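# Place jars in cart trays, then run the cart

## Task

Set one jar upright in each of the cart's two trays and leave it there (a tray that already has a jar counts as filled). Then, with the cart at rest, press and briefly hold the green button so the cart travels past the arms from one cover to the other without a halt; the green lamp on the cover near right_arm glows while it moves. Do not block the cart or slow it to a near stop for more than a moment. Call finished_scene only after the cart has come to rest again.

## Robot and tools

Robot: two arms, left_arm (base near y = +0.358 m) and right_arm (base near y = -0.360 m). Each ends in a five-finger hand: right_arm has a right hand, left_arm a mirrored left hand. A post stands on the floor behind the arms. Objects may occasionally get nudged by the scene.

Frames: the scene frame has its origin at table-top height midway between the arms, +z up, +x out over the table, +y toward left_arm. Fixed cameras and the table use the scene frame. Each arm reports its hand pose (end_effector_position in m, end_effector_quat_wxyz) in its own base frame. Pose offsets you send are along the axes of that arm's current Hand target. The hand point sits 0.05 m in front of the palm and 0.15 m out from the wrist face; its +z runs along straight fingers, +y out of the palm, +x across the palm away from the thumb on the right hand but toward the thumb on the left hand. Fingertips reach about 0.06-0.07 m past the point along +z, 0.06 m behind it along -y. A wrist bracket on the little-finger side can strike things.

The row (used by every moving tool): 28 numbers, each in [-1, 1], always both arms. Order: left_arm dx, dy, dz, rx, ry, rz; then the left hand's little, ring, middle, index, thumb_bend, thumb_turn, force_limit, speed; then right_arm dx, dy, dz, rx, ry, rz; then the right hand's eight numbers in the same order. The six pose numbers are an offset from the arm's Hand target at the start of the action or move, not a pose; 1.0 equals 0.6 m or 180 degrees, and rx, ry, rz form one rotation vector. Zeros for all six ask nothing new of that arm. Finger and thumb values: +1 open/straight, -1 closed/curled; thumb_turn -1 puts the thumb opposite the fingers, +1 beside the palm. force_limit maps -1..+1 to about 0..10 N at the fingertip (15 N for the two thumb motors); speed rises from near zero at -1 to full at +0.48 and stays full above. There is no 'no change' value: to keep a hand as it is, resend the last eight numbers you actually sent for it (or, if none yet, its hand_measured six values plus hand_force_limit and hand_speed). For a gentle grip close at speed -0.94 or below. Thumb turned in, the hand wraps objects about 0.035-0.065 m thick; handles down to about 0.025 m.

execute_actions(actions, cameras): actions is a list of actions; each action is a table of up to 15 rows, one per 1/30 s step, the last row held to step 15. Every row counts from the start pose of its action. An empty actions list returns camera images and the full state; cameras lists names (or ["all"], or []).

move(target, speed, blend, blocking, cameras): target is one 28-number row or a list of up to 15 rows; every row is an offset from the same starting Hand targets. speed is m/s path top speed (0.002 to 4.3, default 0.25; turning limited to twice that in rad/s), one number or one per target. blend (m) rounds corners between list targets; 0 stops at each. Moves have a 10 s cap, do not avoid obstacles, and a hand can lag or overshoot, especially fast or near full reach. blocking=false returns after about 0.5 s while the move continues. The result adds a 'move:' line: done, off_target, moving, held or fault, plus limits such as paced or held.

wait(seconds, cameras): lets time pass (0-3600 s) without new commands; a running move continues.
stop(cameras): brakes a running move.
zoom_image(camera, region): enlarges [x0, y0, x1, y1] pixels (at most 504 x 504) of a camera's latest image; cameras are cam_head_left, cam_head_right, cam_high, cam_low (896x504), cam_left_wrist, cam_right_wrist (616x616 fisheye).
show_instructions(): shows the reference pages. finished_scene(scene): ends the scene for good.

Results: Hand target is the last commanded pose after clipping; the next offsets start from it. Hands often rest 1-3 cm (sometimes 5 cm) low or short of it from friction and weight; that is not contact. Orientation commands are clipped to 40 degrees from the current one per step. hand_measured, hand_stopped_by (moving, target, force, stalled, fault) and hand_load_n follow the six-motor order; a lost grip shows as load falling near 0. Joint torques are raw drive outputs; numbers 3 and 4 wrap at ±28 N m. Joint velocities 'within noise' means at rest.

Cautions: never let a jar or anything else leave the table or fall; avoid drops of even a few mm, releasing moving parts, fast impacts and hard pushes against fixed or heavy items. Keep the two hands apart; closing on the other hand or a hit between arms can end the scene. Excess finger force, heavy or swung loads, stretched-out holding and pushing into unreachable poses heat motors; at 100 °C the arm drops. To end a press, command back past the hand point. After pressing the button, move hands clear so the cart is not slowed or blocked.

Each tool is called as name(argument=value, ...) on one line, values as JSON.

Reference images:

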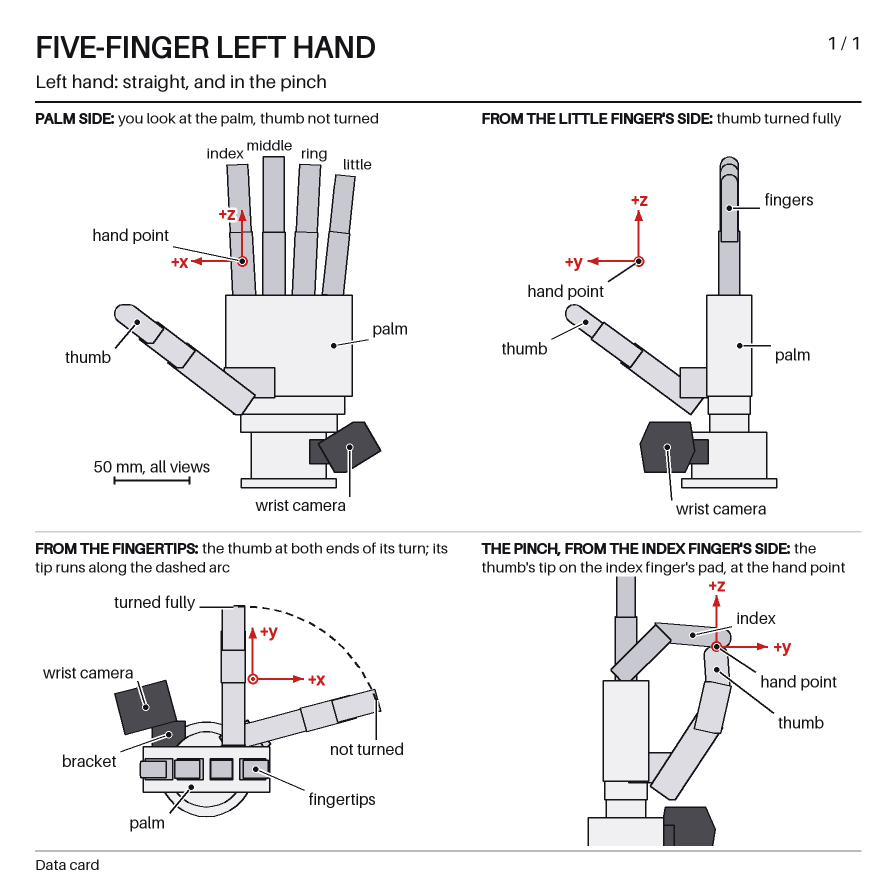

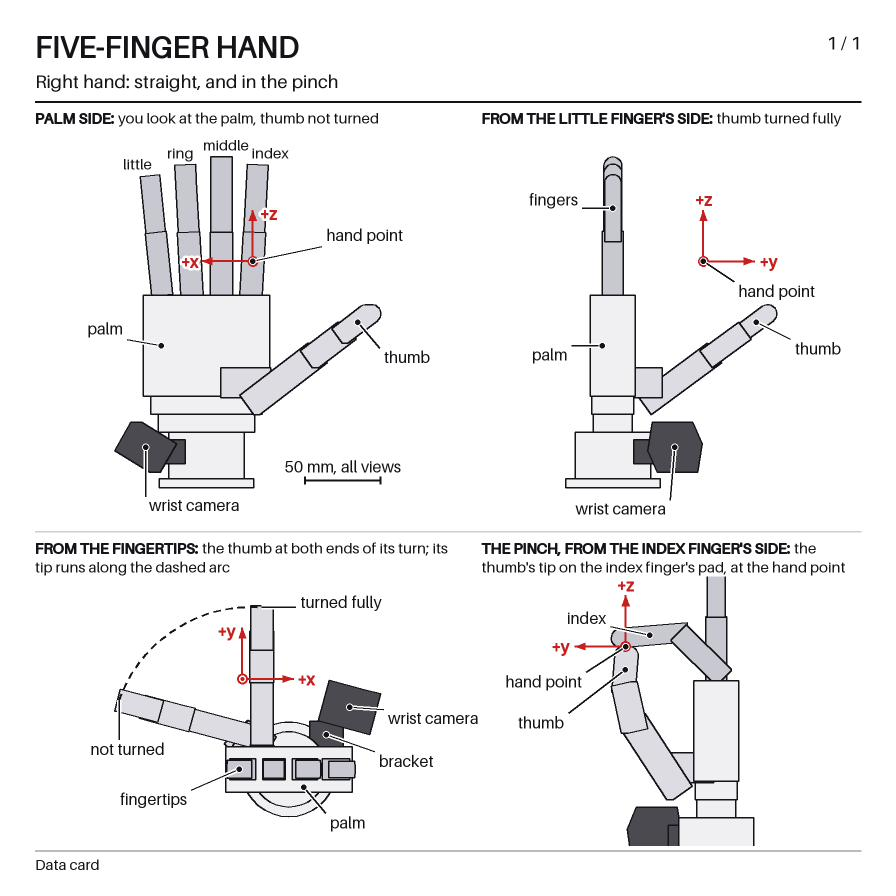

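## Session

execute_actions(actions=[])

Scene clock: 0.00 s.
left_arm: end_effector_position=(+0.3084, +0.0132, +0.3509) hand_measured=(+1.000, +1.000, +1.000, +1.000, +1.000, +1.000) hand_load_n=(+0.0, +0.0, +0.0, +0.0, +0.0, +0.0) hand_stopped_by=(target, target, target, target, target, target) hand_force_limit=0.00 hand_speed=-0.80 end_effector_quat_wxyz=(+0.105, +0.309, +0.944, +0.041) | right_arm: end_effector_position=(-0.3768, -0.2026, +0.3597) hand_measured=(+1.000, +1.000, +1.000, +1.000, +1.000, +1.000) hand_load_n=(+0.0, +0.0, +0.0, +0.0, +0.5, +0.0) hand_stopped_by=(target, target, target, target, target, target) hand_force_limit=0.00 hand_speed=-0.80 end_effector_quat_wxyz=(-0.185, +0.868, +0.402, -0.224)
Joint positions: left_arm=[-0.214 1.023 1.343 -1.674 -0.059 1.995] | right_arm=[-2.614 1.174 1.452 -1.405 0.404 1.138]
Joint velocities: within noise
Joint torques (N m): no reading
Heat: left arm: hottest shoulder 31 °C; right arm: hottest shoulder 32 °C.
Hand target: left_arm +0.3115, +0.0125, +0.3588; +0.114, +0.308, +0.943, +0.042 | right_arm -0.3799, -0.2044, +0.3707; -0.184, +0.867, +0.399, -0.236

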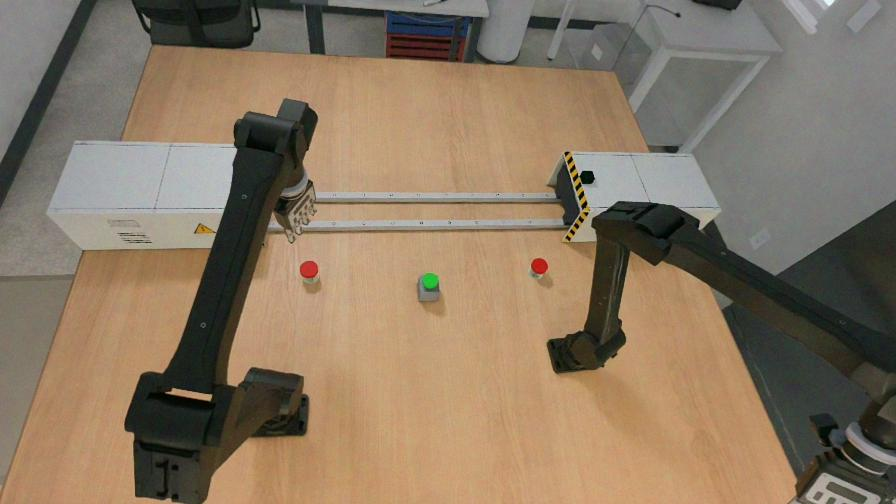

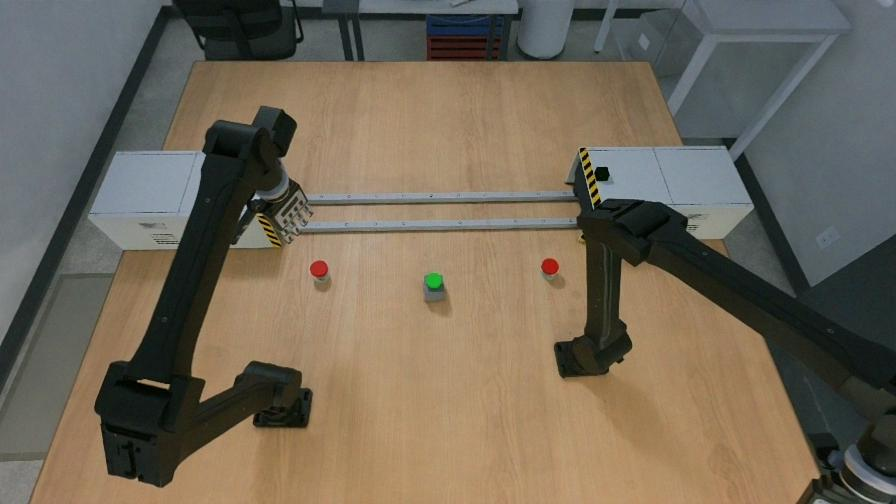

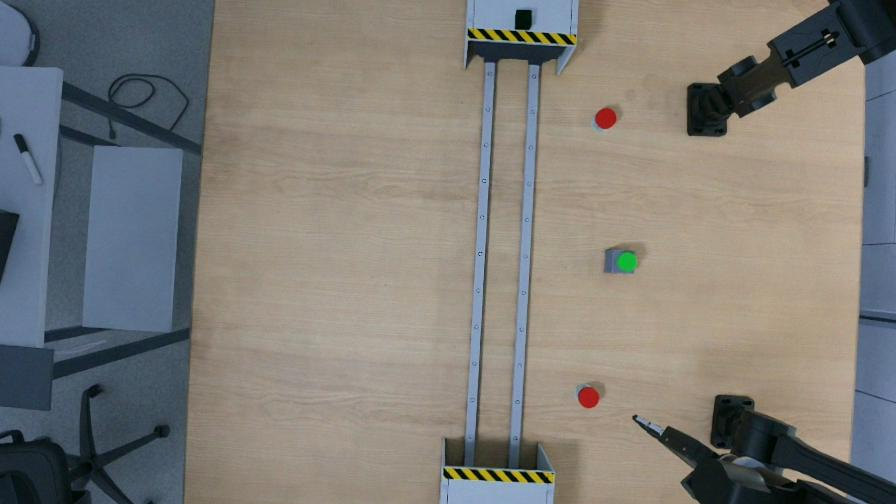

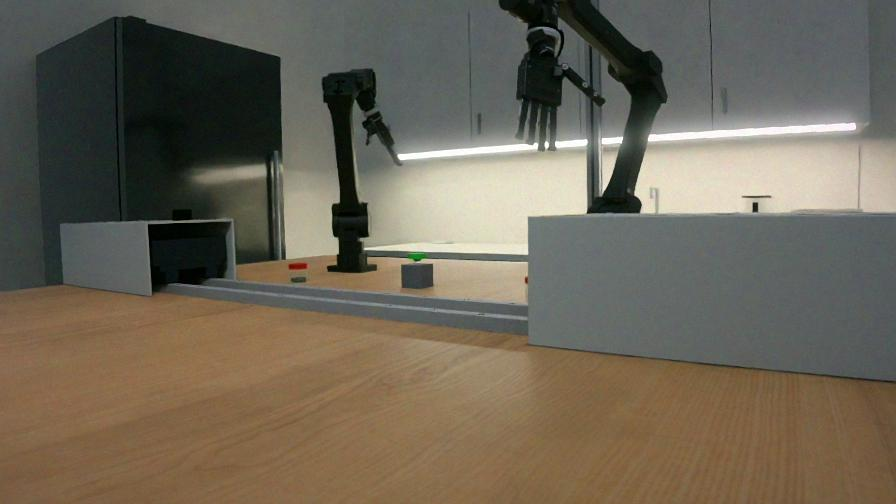

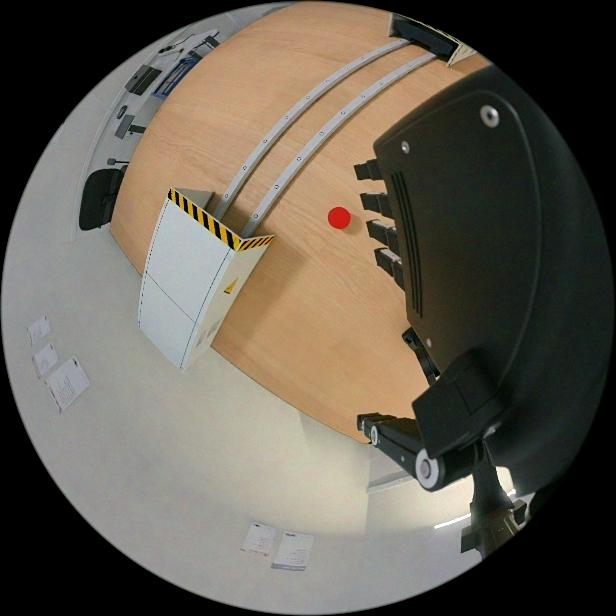

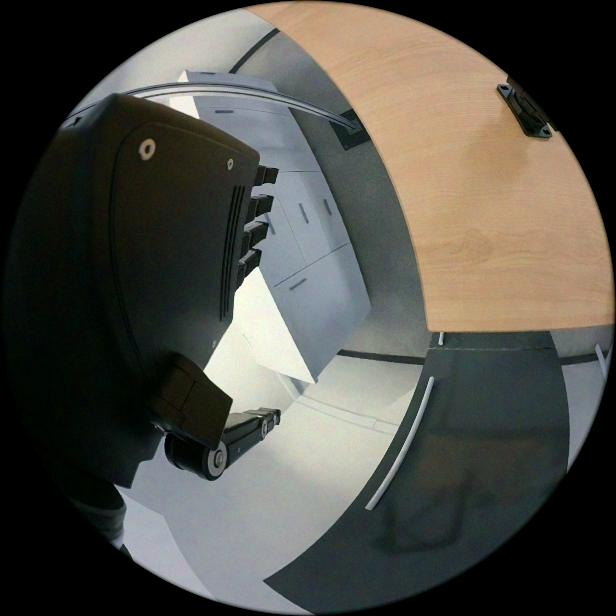

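zoom_image(camera="cam_low", region=[40, 190, 440, 310])

zoom_image(camera="cam_head_right", region=[280, 130, 780, 330])

zoom_image(camera="cam_high", region=[430, 0, 730, 160])

zoom_image(camera="cam_high", region=[430, 344, 730, 504])

Scaled by 1.260.

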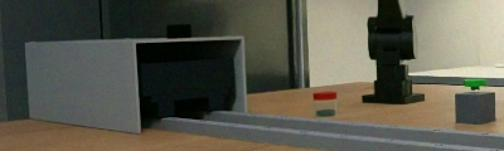

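Scaled by 1.008.

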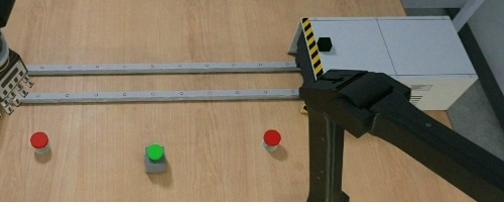

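Scaled by 1.680.

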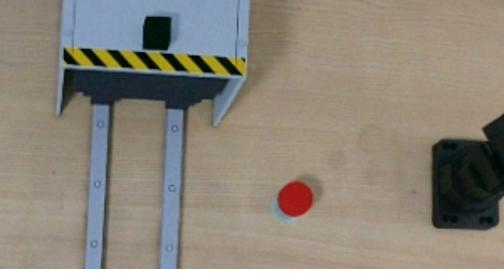

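Scaled by 1.680.

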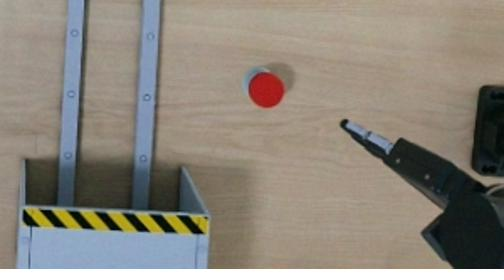

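move(target=[-0.274,-0.474,0.2525,0.048,0.0608,0,-1,-1,-1,-1,1,1,0.2,0.2,0,0,0,0,0,0,1,1,1,1,1,1,0,-0.8], cameras=["all"])

Scene clock: 17.77 s.
left_arm: end_effector_position=(+0.3031, -0.2985, +0.1862) hand_measured=(-1.000, -1.000, -1.000, -1.000, +1.000, +1.000) hand_load_n=(+0.0, +0.0, +0.5, +0.0, +0.0, +0.0) hand_stopped_by=(target, target, target, target, target, target) hand_force_limit=0.20 hand_speed=0.20 end_effector_quat_wxyz=(-0.021, +0.318, +0.948, +0.013) | right_arm: end_effector_position=(-0.3768, -0.2026, +0.3597) hand_measured=(+1.000, +1.000, +1.000, +1.000, +1.000, +1.000) hand_load_n=(+0.0, +0.0, +0.0, +0.0, +0.0, +0.0) hand_stopped_by=(target, target, target, target, target, target) hand_force_limit=0.00 hand_speed=-0.80 end_effector_quat_wxyz=(-0.185, +0.868, +0.402, -0.224)
Joint positions: left_arm=[-0.896 1.604 1.46 -1.476 0 1.321] | right_arm=[-2.614 1.174 1.452 -1.405 0.404 1.138]
Joint torques (N m): left_arm=[-0.38 -9.41 13.68 0.35 -0.02 -0.21] | right_arm=[-1.08 -6.95 10.67 1.32 0.29 0.04]
Heat: left arm: hottest shoulder 31 °C; right arm: hottest elbow 33 °C.
Hand target: left_arm +0.3142, -0.3129, +0.2006; +0.000, +0.311, +0.951, +0.000 | right_arm -0.3799, -0.2044, +0.3707; -0.184, +0.867, +0.399, -0.236
Off the commanded pose: left_arm 0.023 m, 3 deg | right_arm 0.012 m, 1 deg.
move: off_target (left_arm)
cam_left_wrist: T_world_to_cam=[[-0.81376, -0.58083, -0.02079, 0.07962], [-0.49803, 0.67842, 0.5401, 0.25108], [-0.2996, 0.44987, -0.84134, 0.49294]] pos_world=[0.33753, -0.34585, 0.28078]

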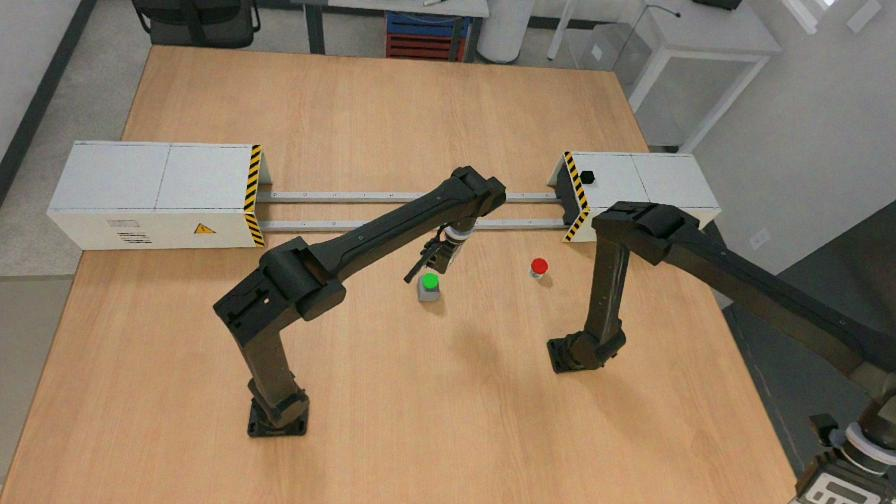

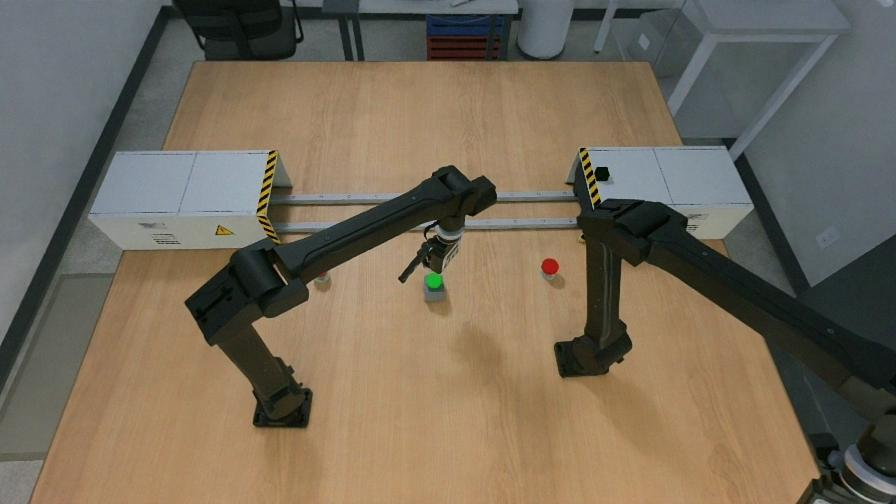

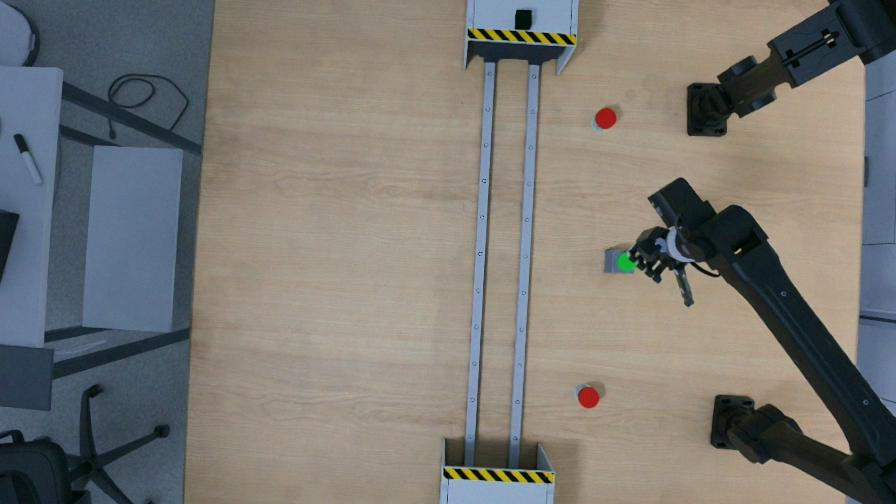

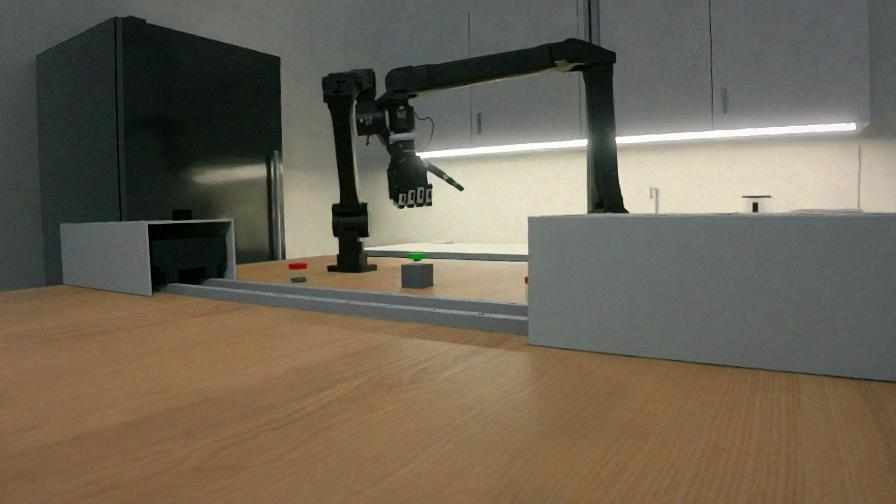

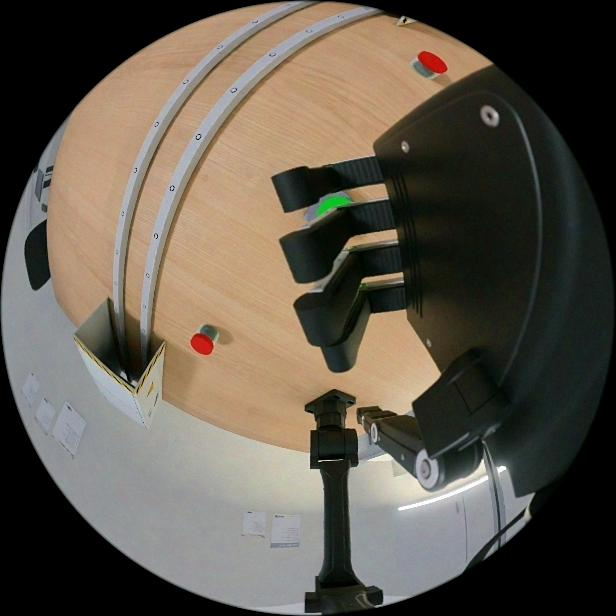

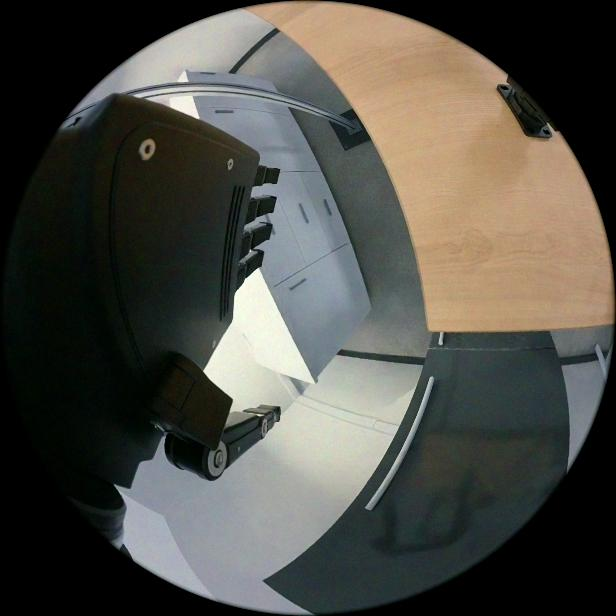

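zoom_image(camera="cam_high", region=[560, 170, 760, 340])

zoom_image(camera="cam_low", region=[340, 120, 500, 300])

Scaled by 2.520.

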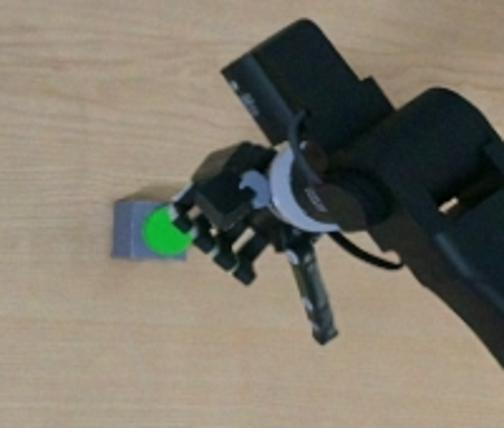

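Scaled by 2.800.

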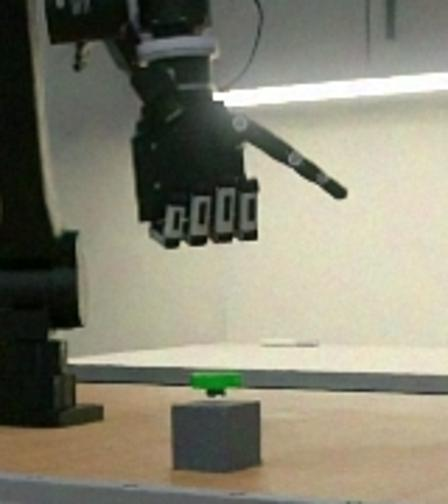

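move(target=[0.0015,-0.0248,0.1333,0,0,0,-1,-1,-1,-1,1,1,0.2,0.2,0,0,0,0,0,0,1,1,1,1,1,1,0,-0.8], cameras=["cam_high","cam_low"])

Scene clock: 21.67 s.
left_arm: end_effector_position=(+0.3069, -0.3229, +0.1243) hand_measured=(-1.000, -1.000, -1.000, -1.000, +1.000, +1.000) hand_load_n=(+0.0, +0.0, +0.0, +0.0, +0.0, +0.0) hand_stopped_by=(target, target, target, target, target, target) hand_force_limit=0.20 hand_speed=0.20 end_effector_quat_wxyz=(-0.001, +0.315, +0.949, +0.000) | right_arm: end_effector_position=(-0.3768, -0.2026, +0.3597) hand_measured=(+1.000, +1.000, +1.000, +1.000, +1.000, +1.000) hand_load_n=(+0.0, +0.0, +0.0, +0.0, +0.0, +0.0) hand_stopped_by=(target, target, target, target, target, target) hand_force_limit=0.00 hand_speed=-0.80 end_effector_quat_wxyz=(-0.185, +0.868, +0.402, -0.224)
Joint positions: left_arm=[-0.921 1.66 1.37 -1.282 0 1.291] | right_arm=[-2.614 1.174 1.452 -1.405 0.404 1.138]
Joint torques (N m): left_arm=[-0.97 -10.4 8.44 0.61 -0.04 -0.04] | right_arm=[-1.2 -7.12 10.67 1.29 0.27 0.04]
Heat: left arm: hottest shoulder 31 °C; right arm: hottest elbow 33 °C.
Hand target: left_arm +0.3047, -0.3243, +0.1205; +0.000, +0.310, +0.951, +0.000 | right_arm -0.3799, -0.2044, +0.3707; -0.184, +0.867, +0.399, -0.236
Off the commanded pose: left_arm 0.005 m, 1 deg | right_arm 0.012 m, 1 deg.
move: done

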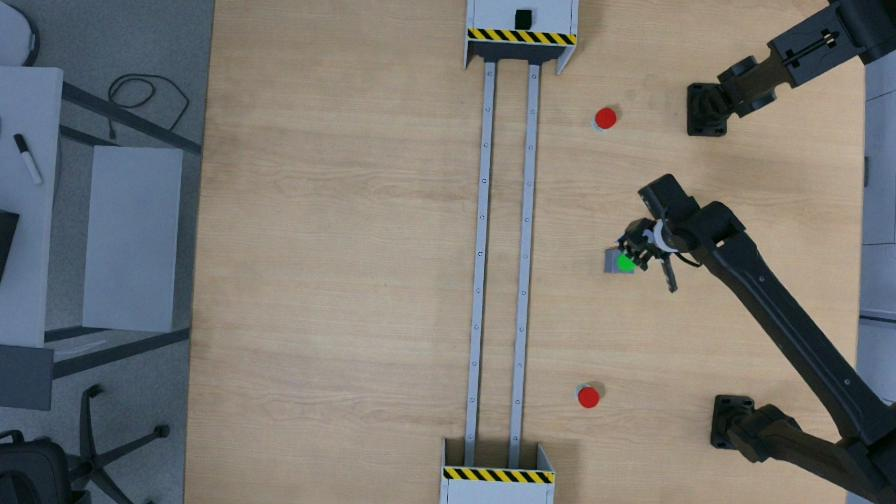

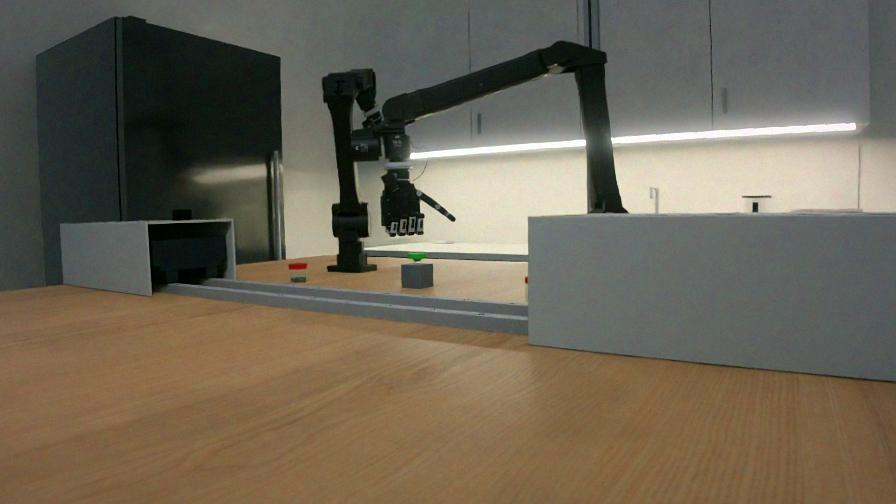

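zoom_image(camera="cam_high", region=[580, 200, 700, 300])

zoom_image(camera="cam_low", region=[360, 180, 480, 300])

Scaled by 4.200.

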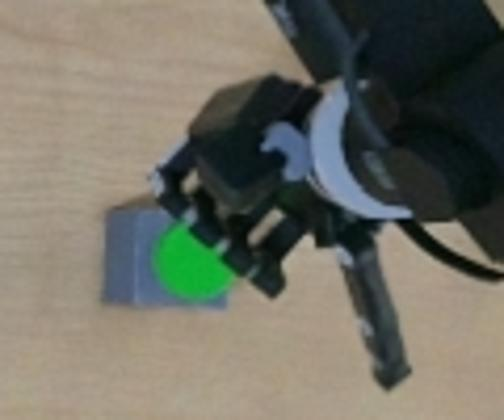

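Scaled by 4.200.

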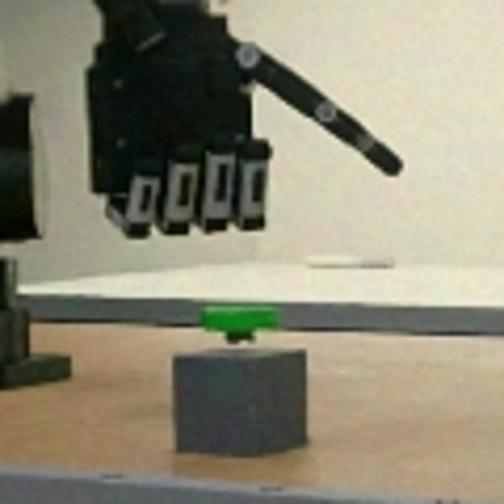

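move(target=[-0.014,0.0092,0.0708,0,0,0,-1,-1,-1,-1,1,1,0.2,0.2,0,0,0,0,0,0,1,1,1,1,1,1,0,-0.8], speed=0.08, cameras=["cam_high","cam_low"])

Scene clock: 25.60 s.
left_arm: end_effector_position=(+0.3137, -0.3289, +0.0874) hand_measured=(-1.000, -1.000, -1.000, -1.000, +1.000, +1.000) hand_load_n=(+0.0, +0.0, +0.0, +0.0, +0.0, +0.0) hand_stopped_by=(target, target, target, target, target, target) hand_force_limit=0.20 hand_speed=0.20 end_effector_quat_wxyz=(+0.005, +0.313, +0.950, -0.004) | right_arm: end_effector_position=(-0.3768, -0.2026, +0.3597) hand_measured=(+1.000, +1.000, +1.000, +1.000, +1.000, +1.000) hand_load_n=(+0.0, +0.0, +0.0, +0.0, +0.0, +0.0) hand_stopped_by=(target, target, target, target, target, target) hand_force_limit=0.00 hand_speed=-0.80 end_effector_quat_wxyz=(-0.185, +0.868, +0.402, -0.224)
Joint positions: left_arm=[-0.917 1.704 1.327 -1.181 0 1.29] | right_arm=[-2.614 1.174 1.452 -1.405 0.404 1.138]
Joint torques (N m): left_arm=[0.03 -10.05 7.87 0.79 -0.02 0.08] | right_arm=[-1.08 -7.12 10.69 1.36 0.28 0.03]
Heat: left arm: hottest shoulder 31 °C; right arm: hottest elbow 33 °C.
Hand target: left_arm +0.3147, -0.3248, +0.0781; +0.000, +0.310, +0.951, +0.000 | right_arm -0.3799, -0.2044, +0.3707; -0.184, +0.867, +0.399, -0.236
Off the commanded pose: left_arm 0.010 m, 1 deg | right_arm 0.012 m, 1 deg.
move: done

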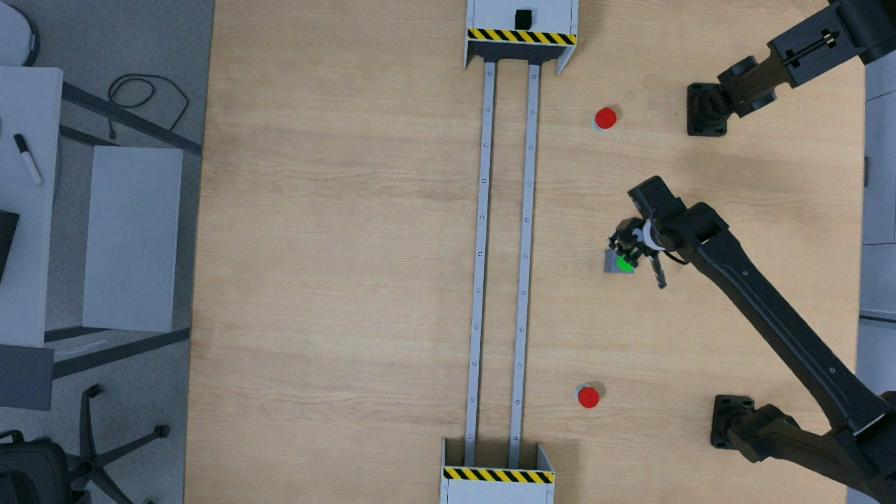

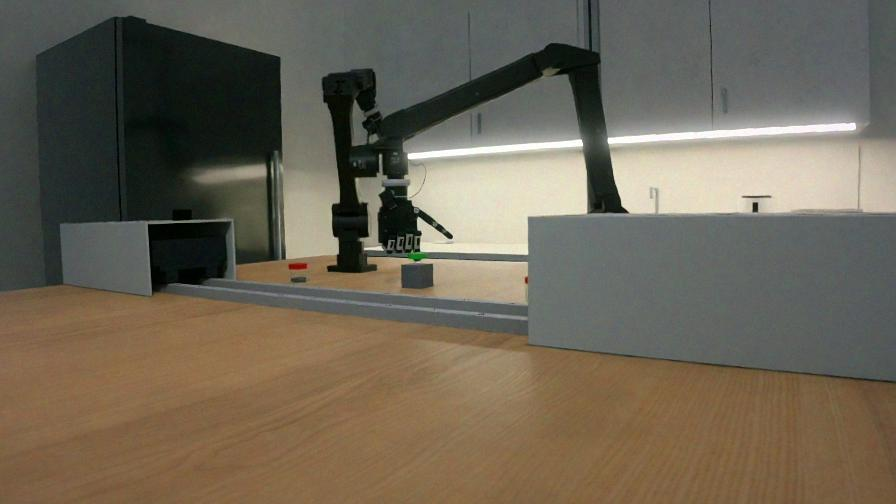

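zoom_image(camera="cam_high", region=[580, 200, 700, 300])

zoom_image(camera="cam_low", region=[360, 180, 480, 300])

Scaled by 4.200.

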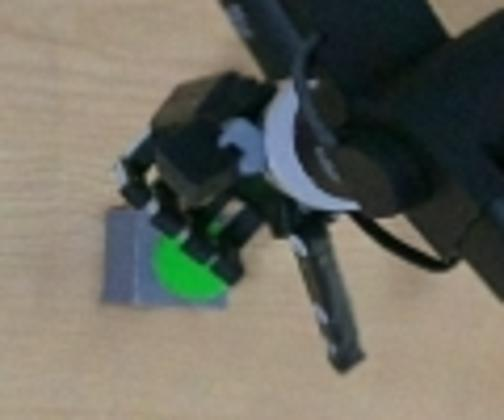

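Scaled by 4.200.

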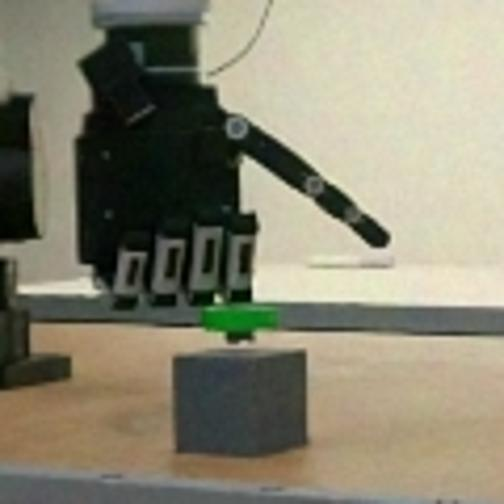

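move(target=[0.003,0.004,0.0283,0,0,0,-1,-1,-1,-1,1,1,0.2,0.2,0,0,0,0,0,0,1,1,1,1,1,1,0,-0.8], speed=0.06, blocking=false, cameras=["cam_high","cam_low"])

wait(seconds=0.7, cameras=["cam_high","cam_low"])

wait(seconds=0.7, cameras=["cam_high","cam_low"])

Scene clock: 27.83 s.
left_arm: end_effector_position=(+0.3148, -0.3301, +0.0806) hand_measured=(-1.000, -1.000, -1.000, -1.000, +1.000, +1.000) hand_load_n=(+0.0, +0.0, +0.5, +0.0, +0.0, +0.5) hand_stopped_by=(target, target, target, target, target, target) hand_force_limit=0.20 hand_speed=0.20 end_effector_quat_wxyz=(+0.012, +0.313, +0.950, -0.008) | right_arm: end_effector_position=(-0.3768, -0.2026, +0.3597) hand_measured=(+1.000, +1.000, +1.000, +1.000, +1.000, +1.000) hand_load_n=(+0.0, +0.0, +0.0, +0.0, +0.0, +0.0) hand_stopped_by=(target, target, target, target, target, target) hand_force_limit=0.00 hand_speed=-0.80 end_effector_quat_wxyz=(-0.185, +0.868, +0.402, -0.224)
Joint positions: left_arm=[-0.916 1.704 1.31 -1.148 0 1.29] | right_arm=[-2.614 1.174 1.452 -1.405 0.404 1.138]
Joint torques (N m): left_arm=[0.38 -8.53 6.68 1.25 -0.02 0.11] | right_arm=[-1.08 -7.06 10.65 1.29 0.28 0.03]
Heat: left arm: hottest shoulder 31 °C; right arm: hottest elbow 33 °C.
Hand target: left_arm +0.3149, -0.3220, +0.0612; +0.000, +0.310, +0.951, +0.000 | right_arm -0.3799, -0.2044, +0.3707; -0.184, +0.867, +0.399, -0.236
Off the commanded pose: left_arm 0.021 m, 2 deg | right_arm 0.012 m, 1 deg.
move: running

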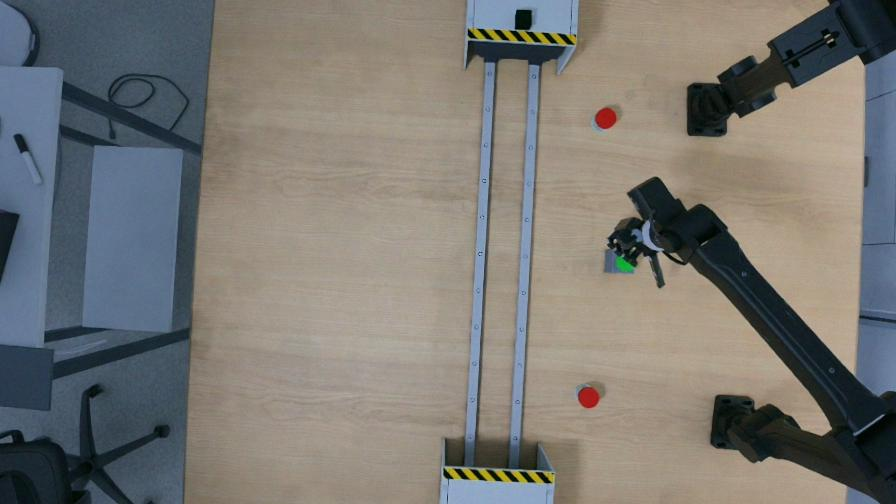

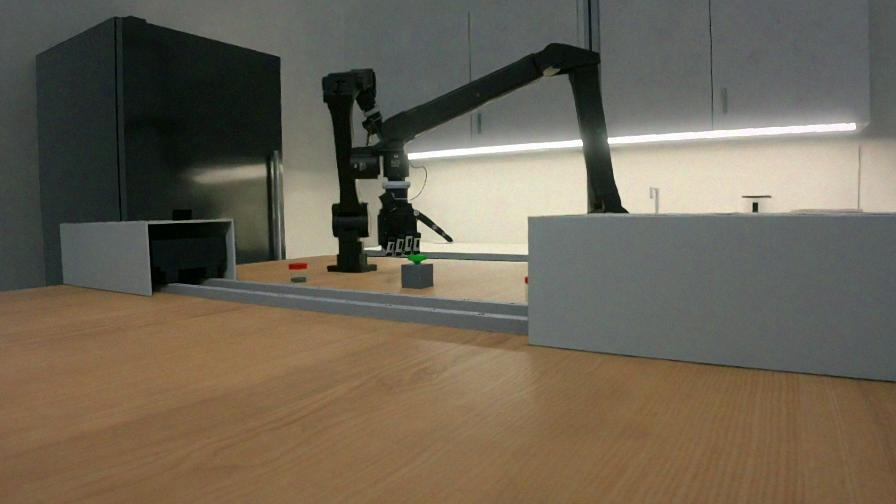

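Scene clock: 27.90 s.
left_arm: end_effector_position=(+0.3148, -0.3301, +0.0806) hand_measured=(-1.000, -1.000, -1.000, -1.000, +1.000, +1.000) hand_load_n=(+0.0, +0.0, +0.0, +0.0, +0.0, +0.0) hand_stopped_by=(target, target, target, target, target, target) hand_force_limit=0.20 hand_speed=0.20 end_effector_quat_wxyz=(+0.012, +0.313, +0.950, -0.008) | right_arm: end_effector_position=(-0.3768, -0.2026, +0.3597) hand_measured=(+1.000, +1.000, +1.000, +1.000, +1.000, +1.000) hand_load_n=(+0.0, +0.0, +0.0, +0.0, +0.0, +0.0) hand_stopped_by=(target, target, target, target, target, target) hand_force_limit=0.00 hand_speed=-0.80 end_effector_quat_wxyz=(-0.185, +0.868, +0.402, -0.224)
Joint positions: left_arm=[-0.916 1.704 1.31 -1.148 0 1.29] | right_arm=[-2.614 1.174 1.452 -1.405 0.404 1.138]
Joint torques (N m): left_arm=[0.21 -9.64 6.56 1.4 -0.04 0.1] | right_arm=[-1.03 -6.89 10.71 1.32 0.28 0.04]
Heat: left arm: hottest shoulder 31 °C; right arm: hottest elbow 33 °C.
Hand target: left_arm +0.3149, -0.3220, +0.0612; +0.000, +0.310, +0.951, +0.000 | right_arm -0.3799, -0.2044, +0.3707; -0.184, +0.867, +0.399, -0.236
Off the commanded pose: left_arm 0.021 m, 2 deg | right_arm 0.012 m, 1 deg.
earlier move: off_target (left_arm)
wait: 0.07 of 0.7 s (the move ended)

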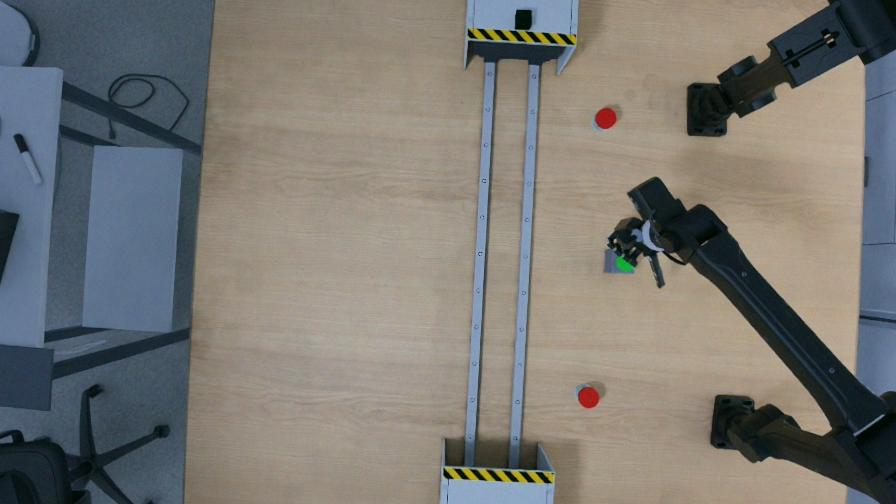

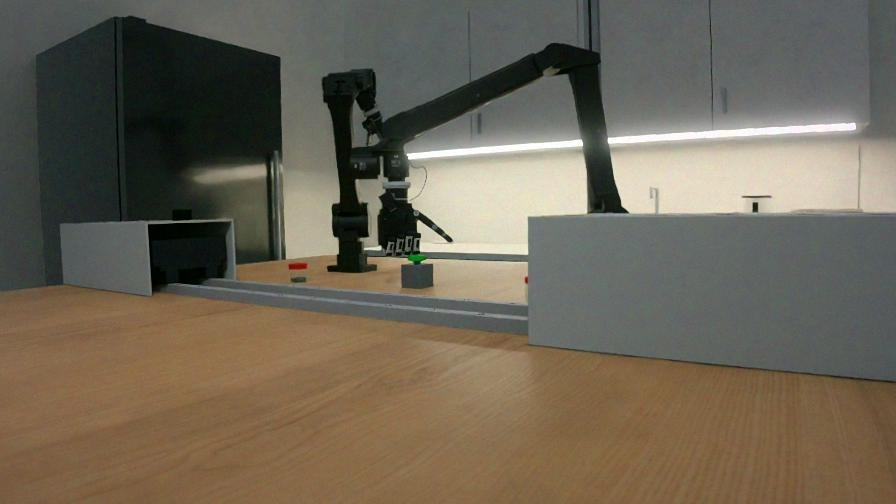

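Scene clock: 28.60 s.
left_arm: end_effector_position=(+0.3148, -0.3301, +0.0806) hand_measured=(-1.000, -1.000, -1.000, -1.000, +1.000, +1.000) hand_load_n=(+0.0, +0.5, +0.0, +0.0, +0.0, +0.0) hand_stopped_by=(target, target, target, target, target, target) hand_force_limit=0.20 hand_speed=0.20 end_effector_quat_wxyz=(+0.012, +0.313, +0.950, -0.008) | right_arm: end_effector_position=(-0.3768, -0.2026, +0.3597) hand_measured=(+1.000, +1.000, +1.000, +1.000, +1.000, +1.000) hand_load_n=(+0.0, +0.0, +0.0, +0.0, +0.0, +0.0) hand_stopped_by=(target, target, target, target, target, target) hand_force_limit=0.00 hand_speed=-0.80 end_effector_quat_wxyz=(-0.185, +0.868, +0.402, -0.224)
Joint positions: left_arm=[-0.916 1.704 1.31 -1.148 0 1.29] | right_arm=[-2.614 1.174 1.452 -1.405 0.404 1.138]
Joint torques (N m): left_arm=[0.26 -9.35 6.69 1.25 -0.05 0.1] | right_arm=[-1.03 -6.89 10.69 1.32 0.27 0.04]
Heat: left arm: hottest shoulder 31 °C; right arm: hottest elbow 33 °C.
Hand target: left_arm +0.3149, -0.3220, +0.0612; +0.000, +0.310, +0.951, +0.000 | right_arm -0.3799, -0.2044, +0.3707; -0.184, +0.867, +0.399, -0.236
Off the commanded pose: left_arm 0.021 m, 2 deg | right_arm 0.012 m, 1 deg.
wait: 0.70 s; at rest by 0.17 s

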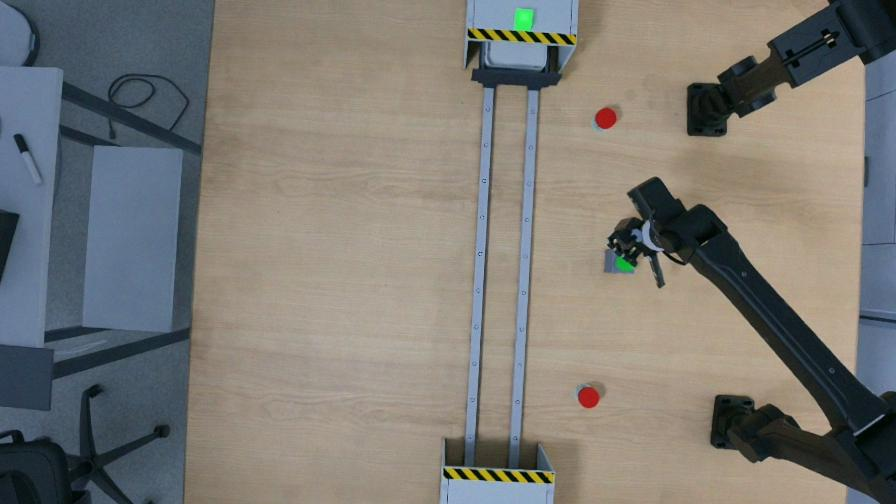

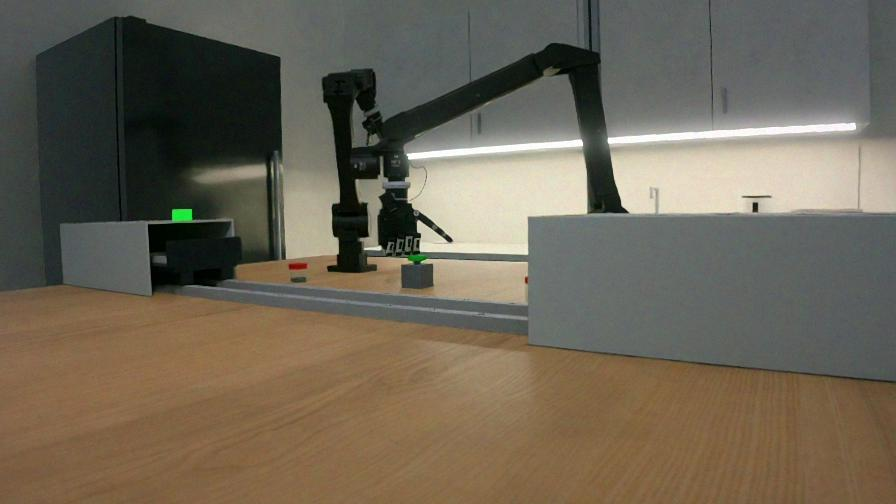

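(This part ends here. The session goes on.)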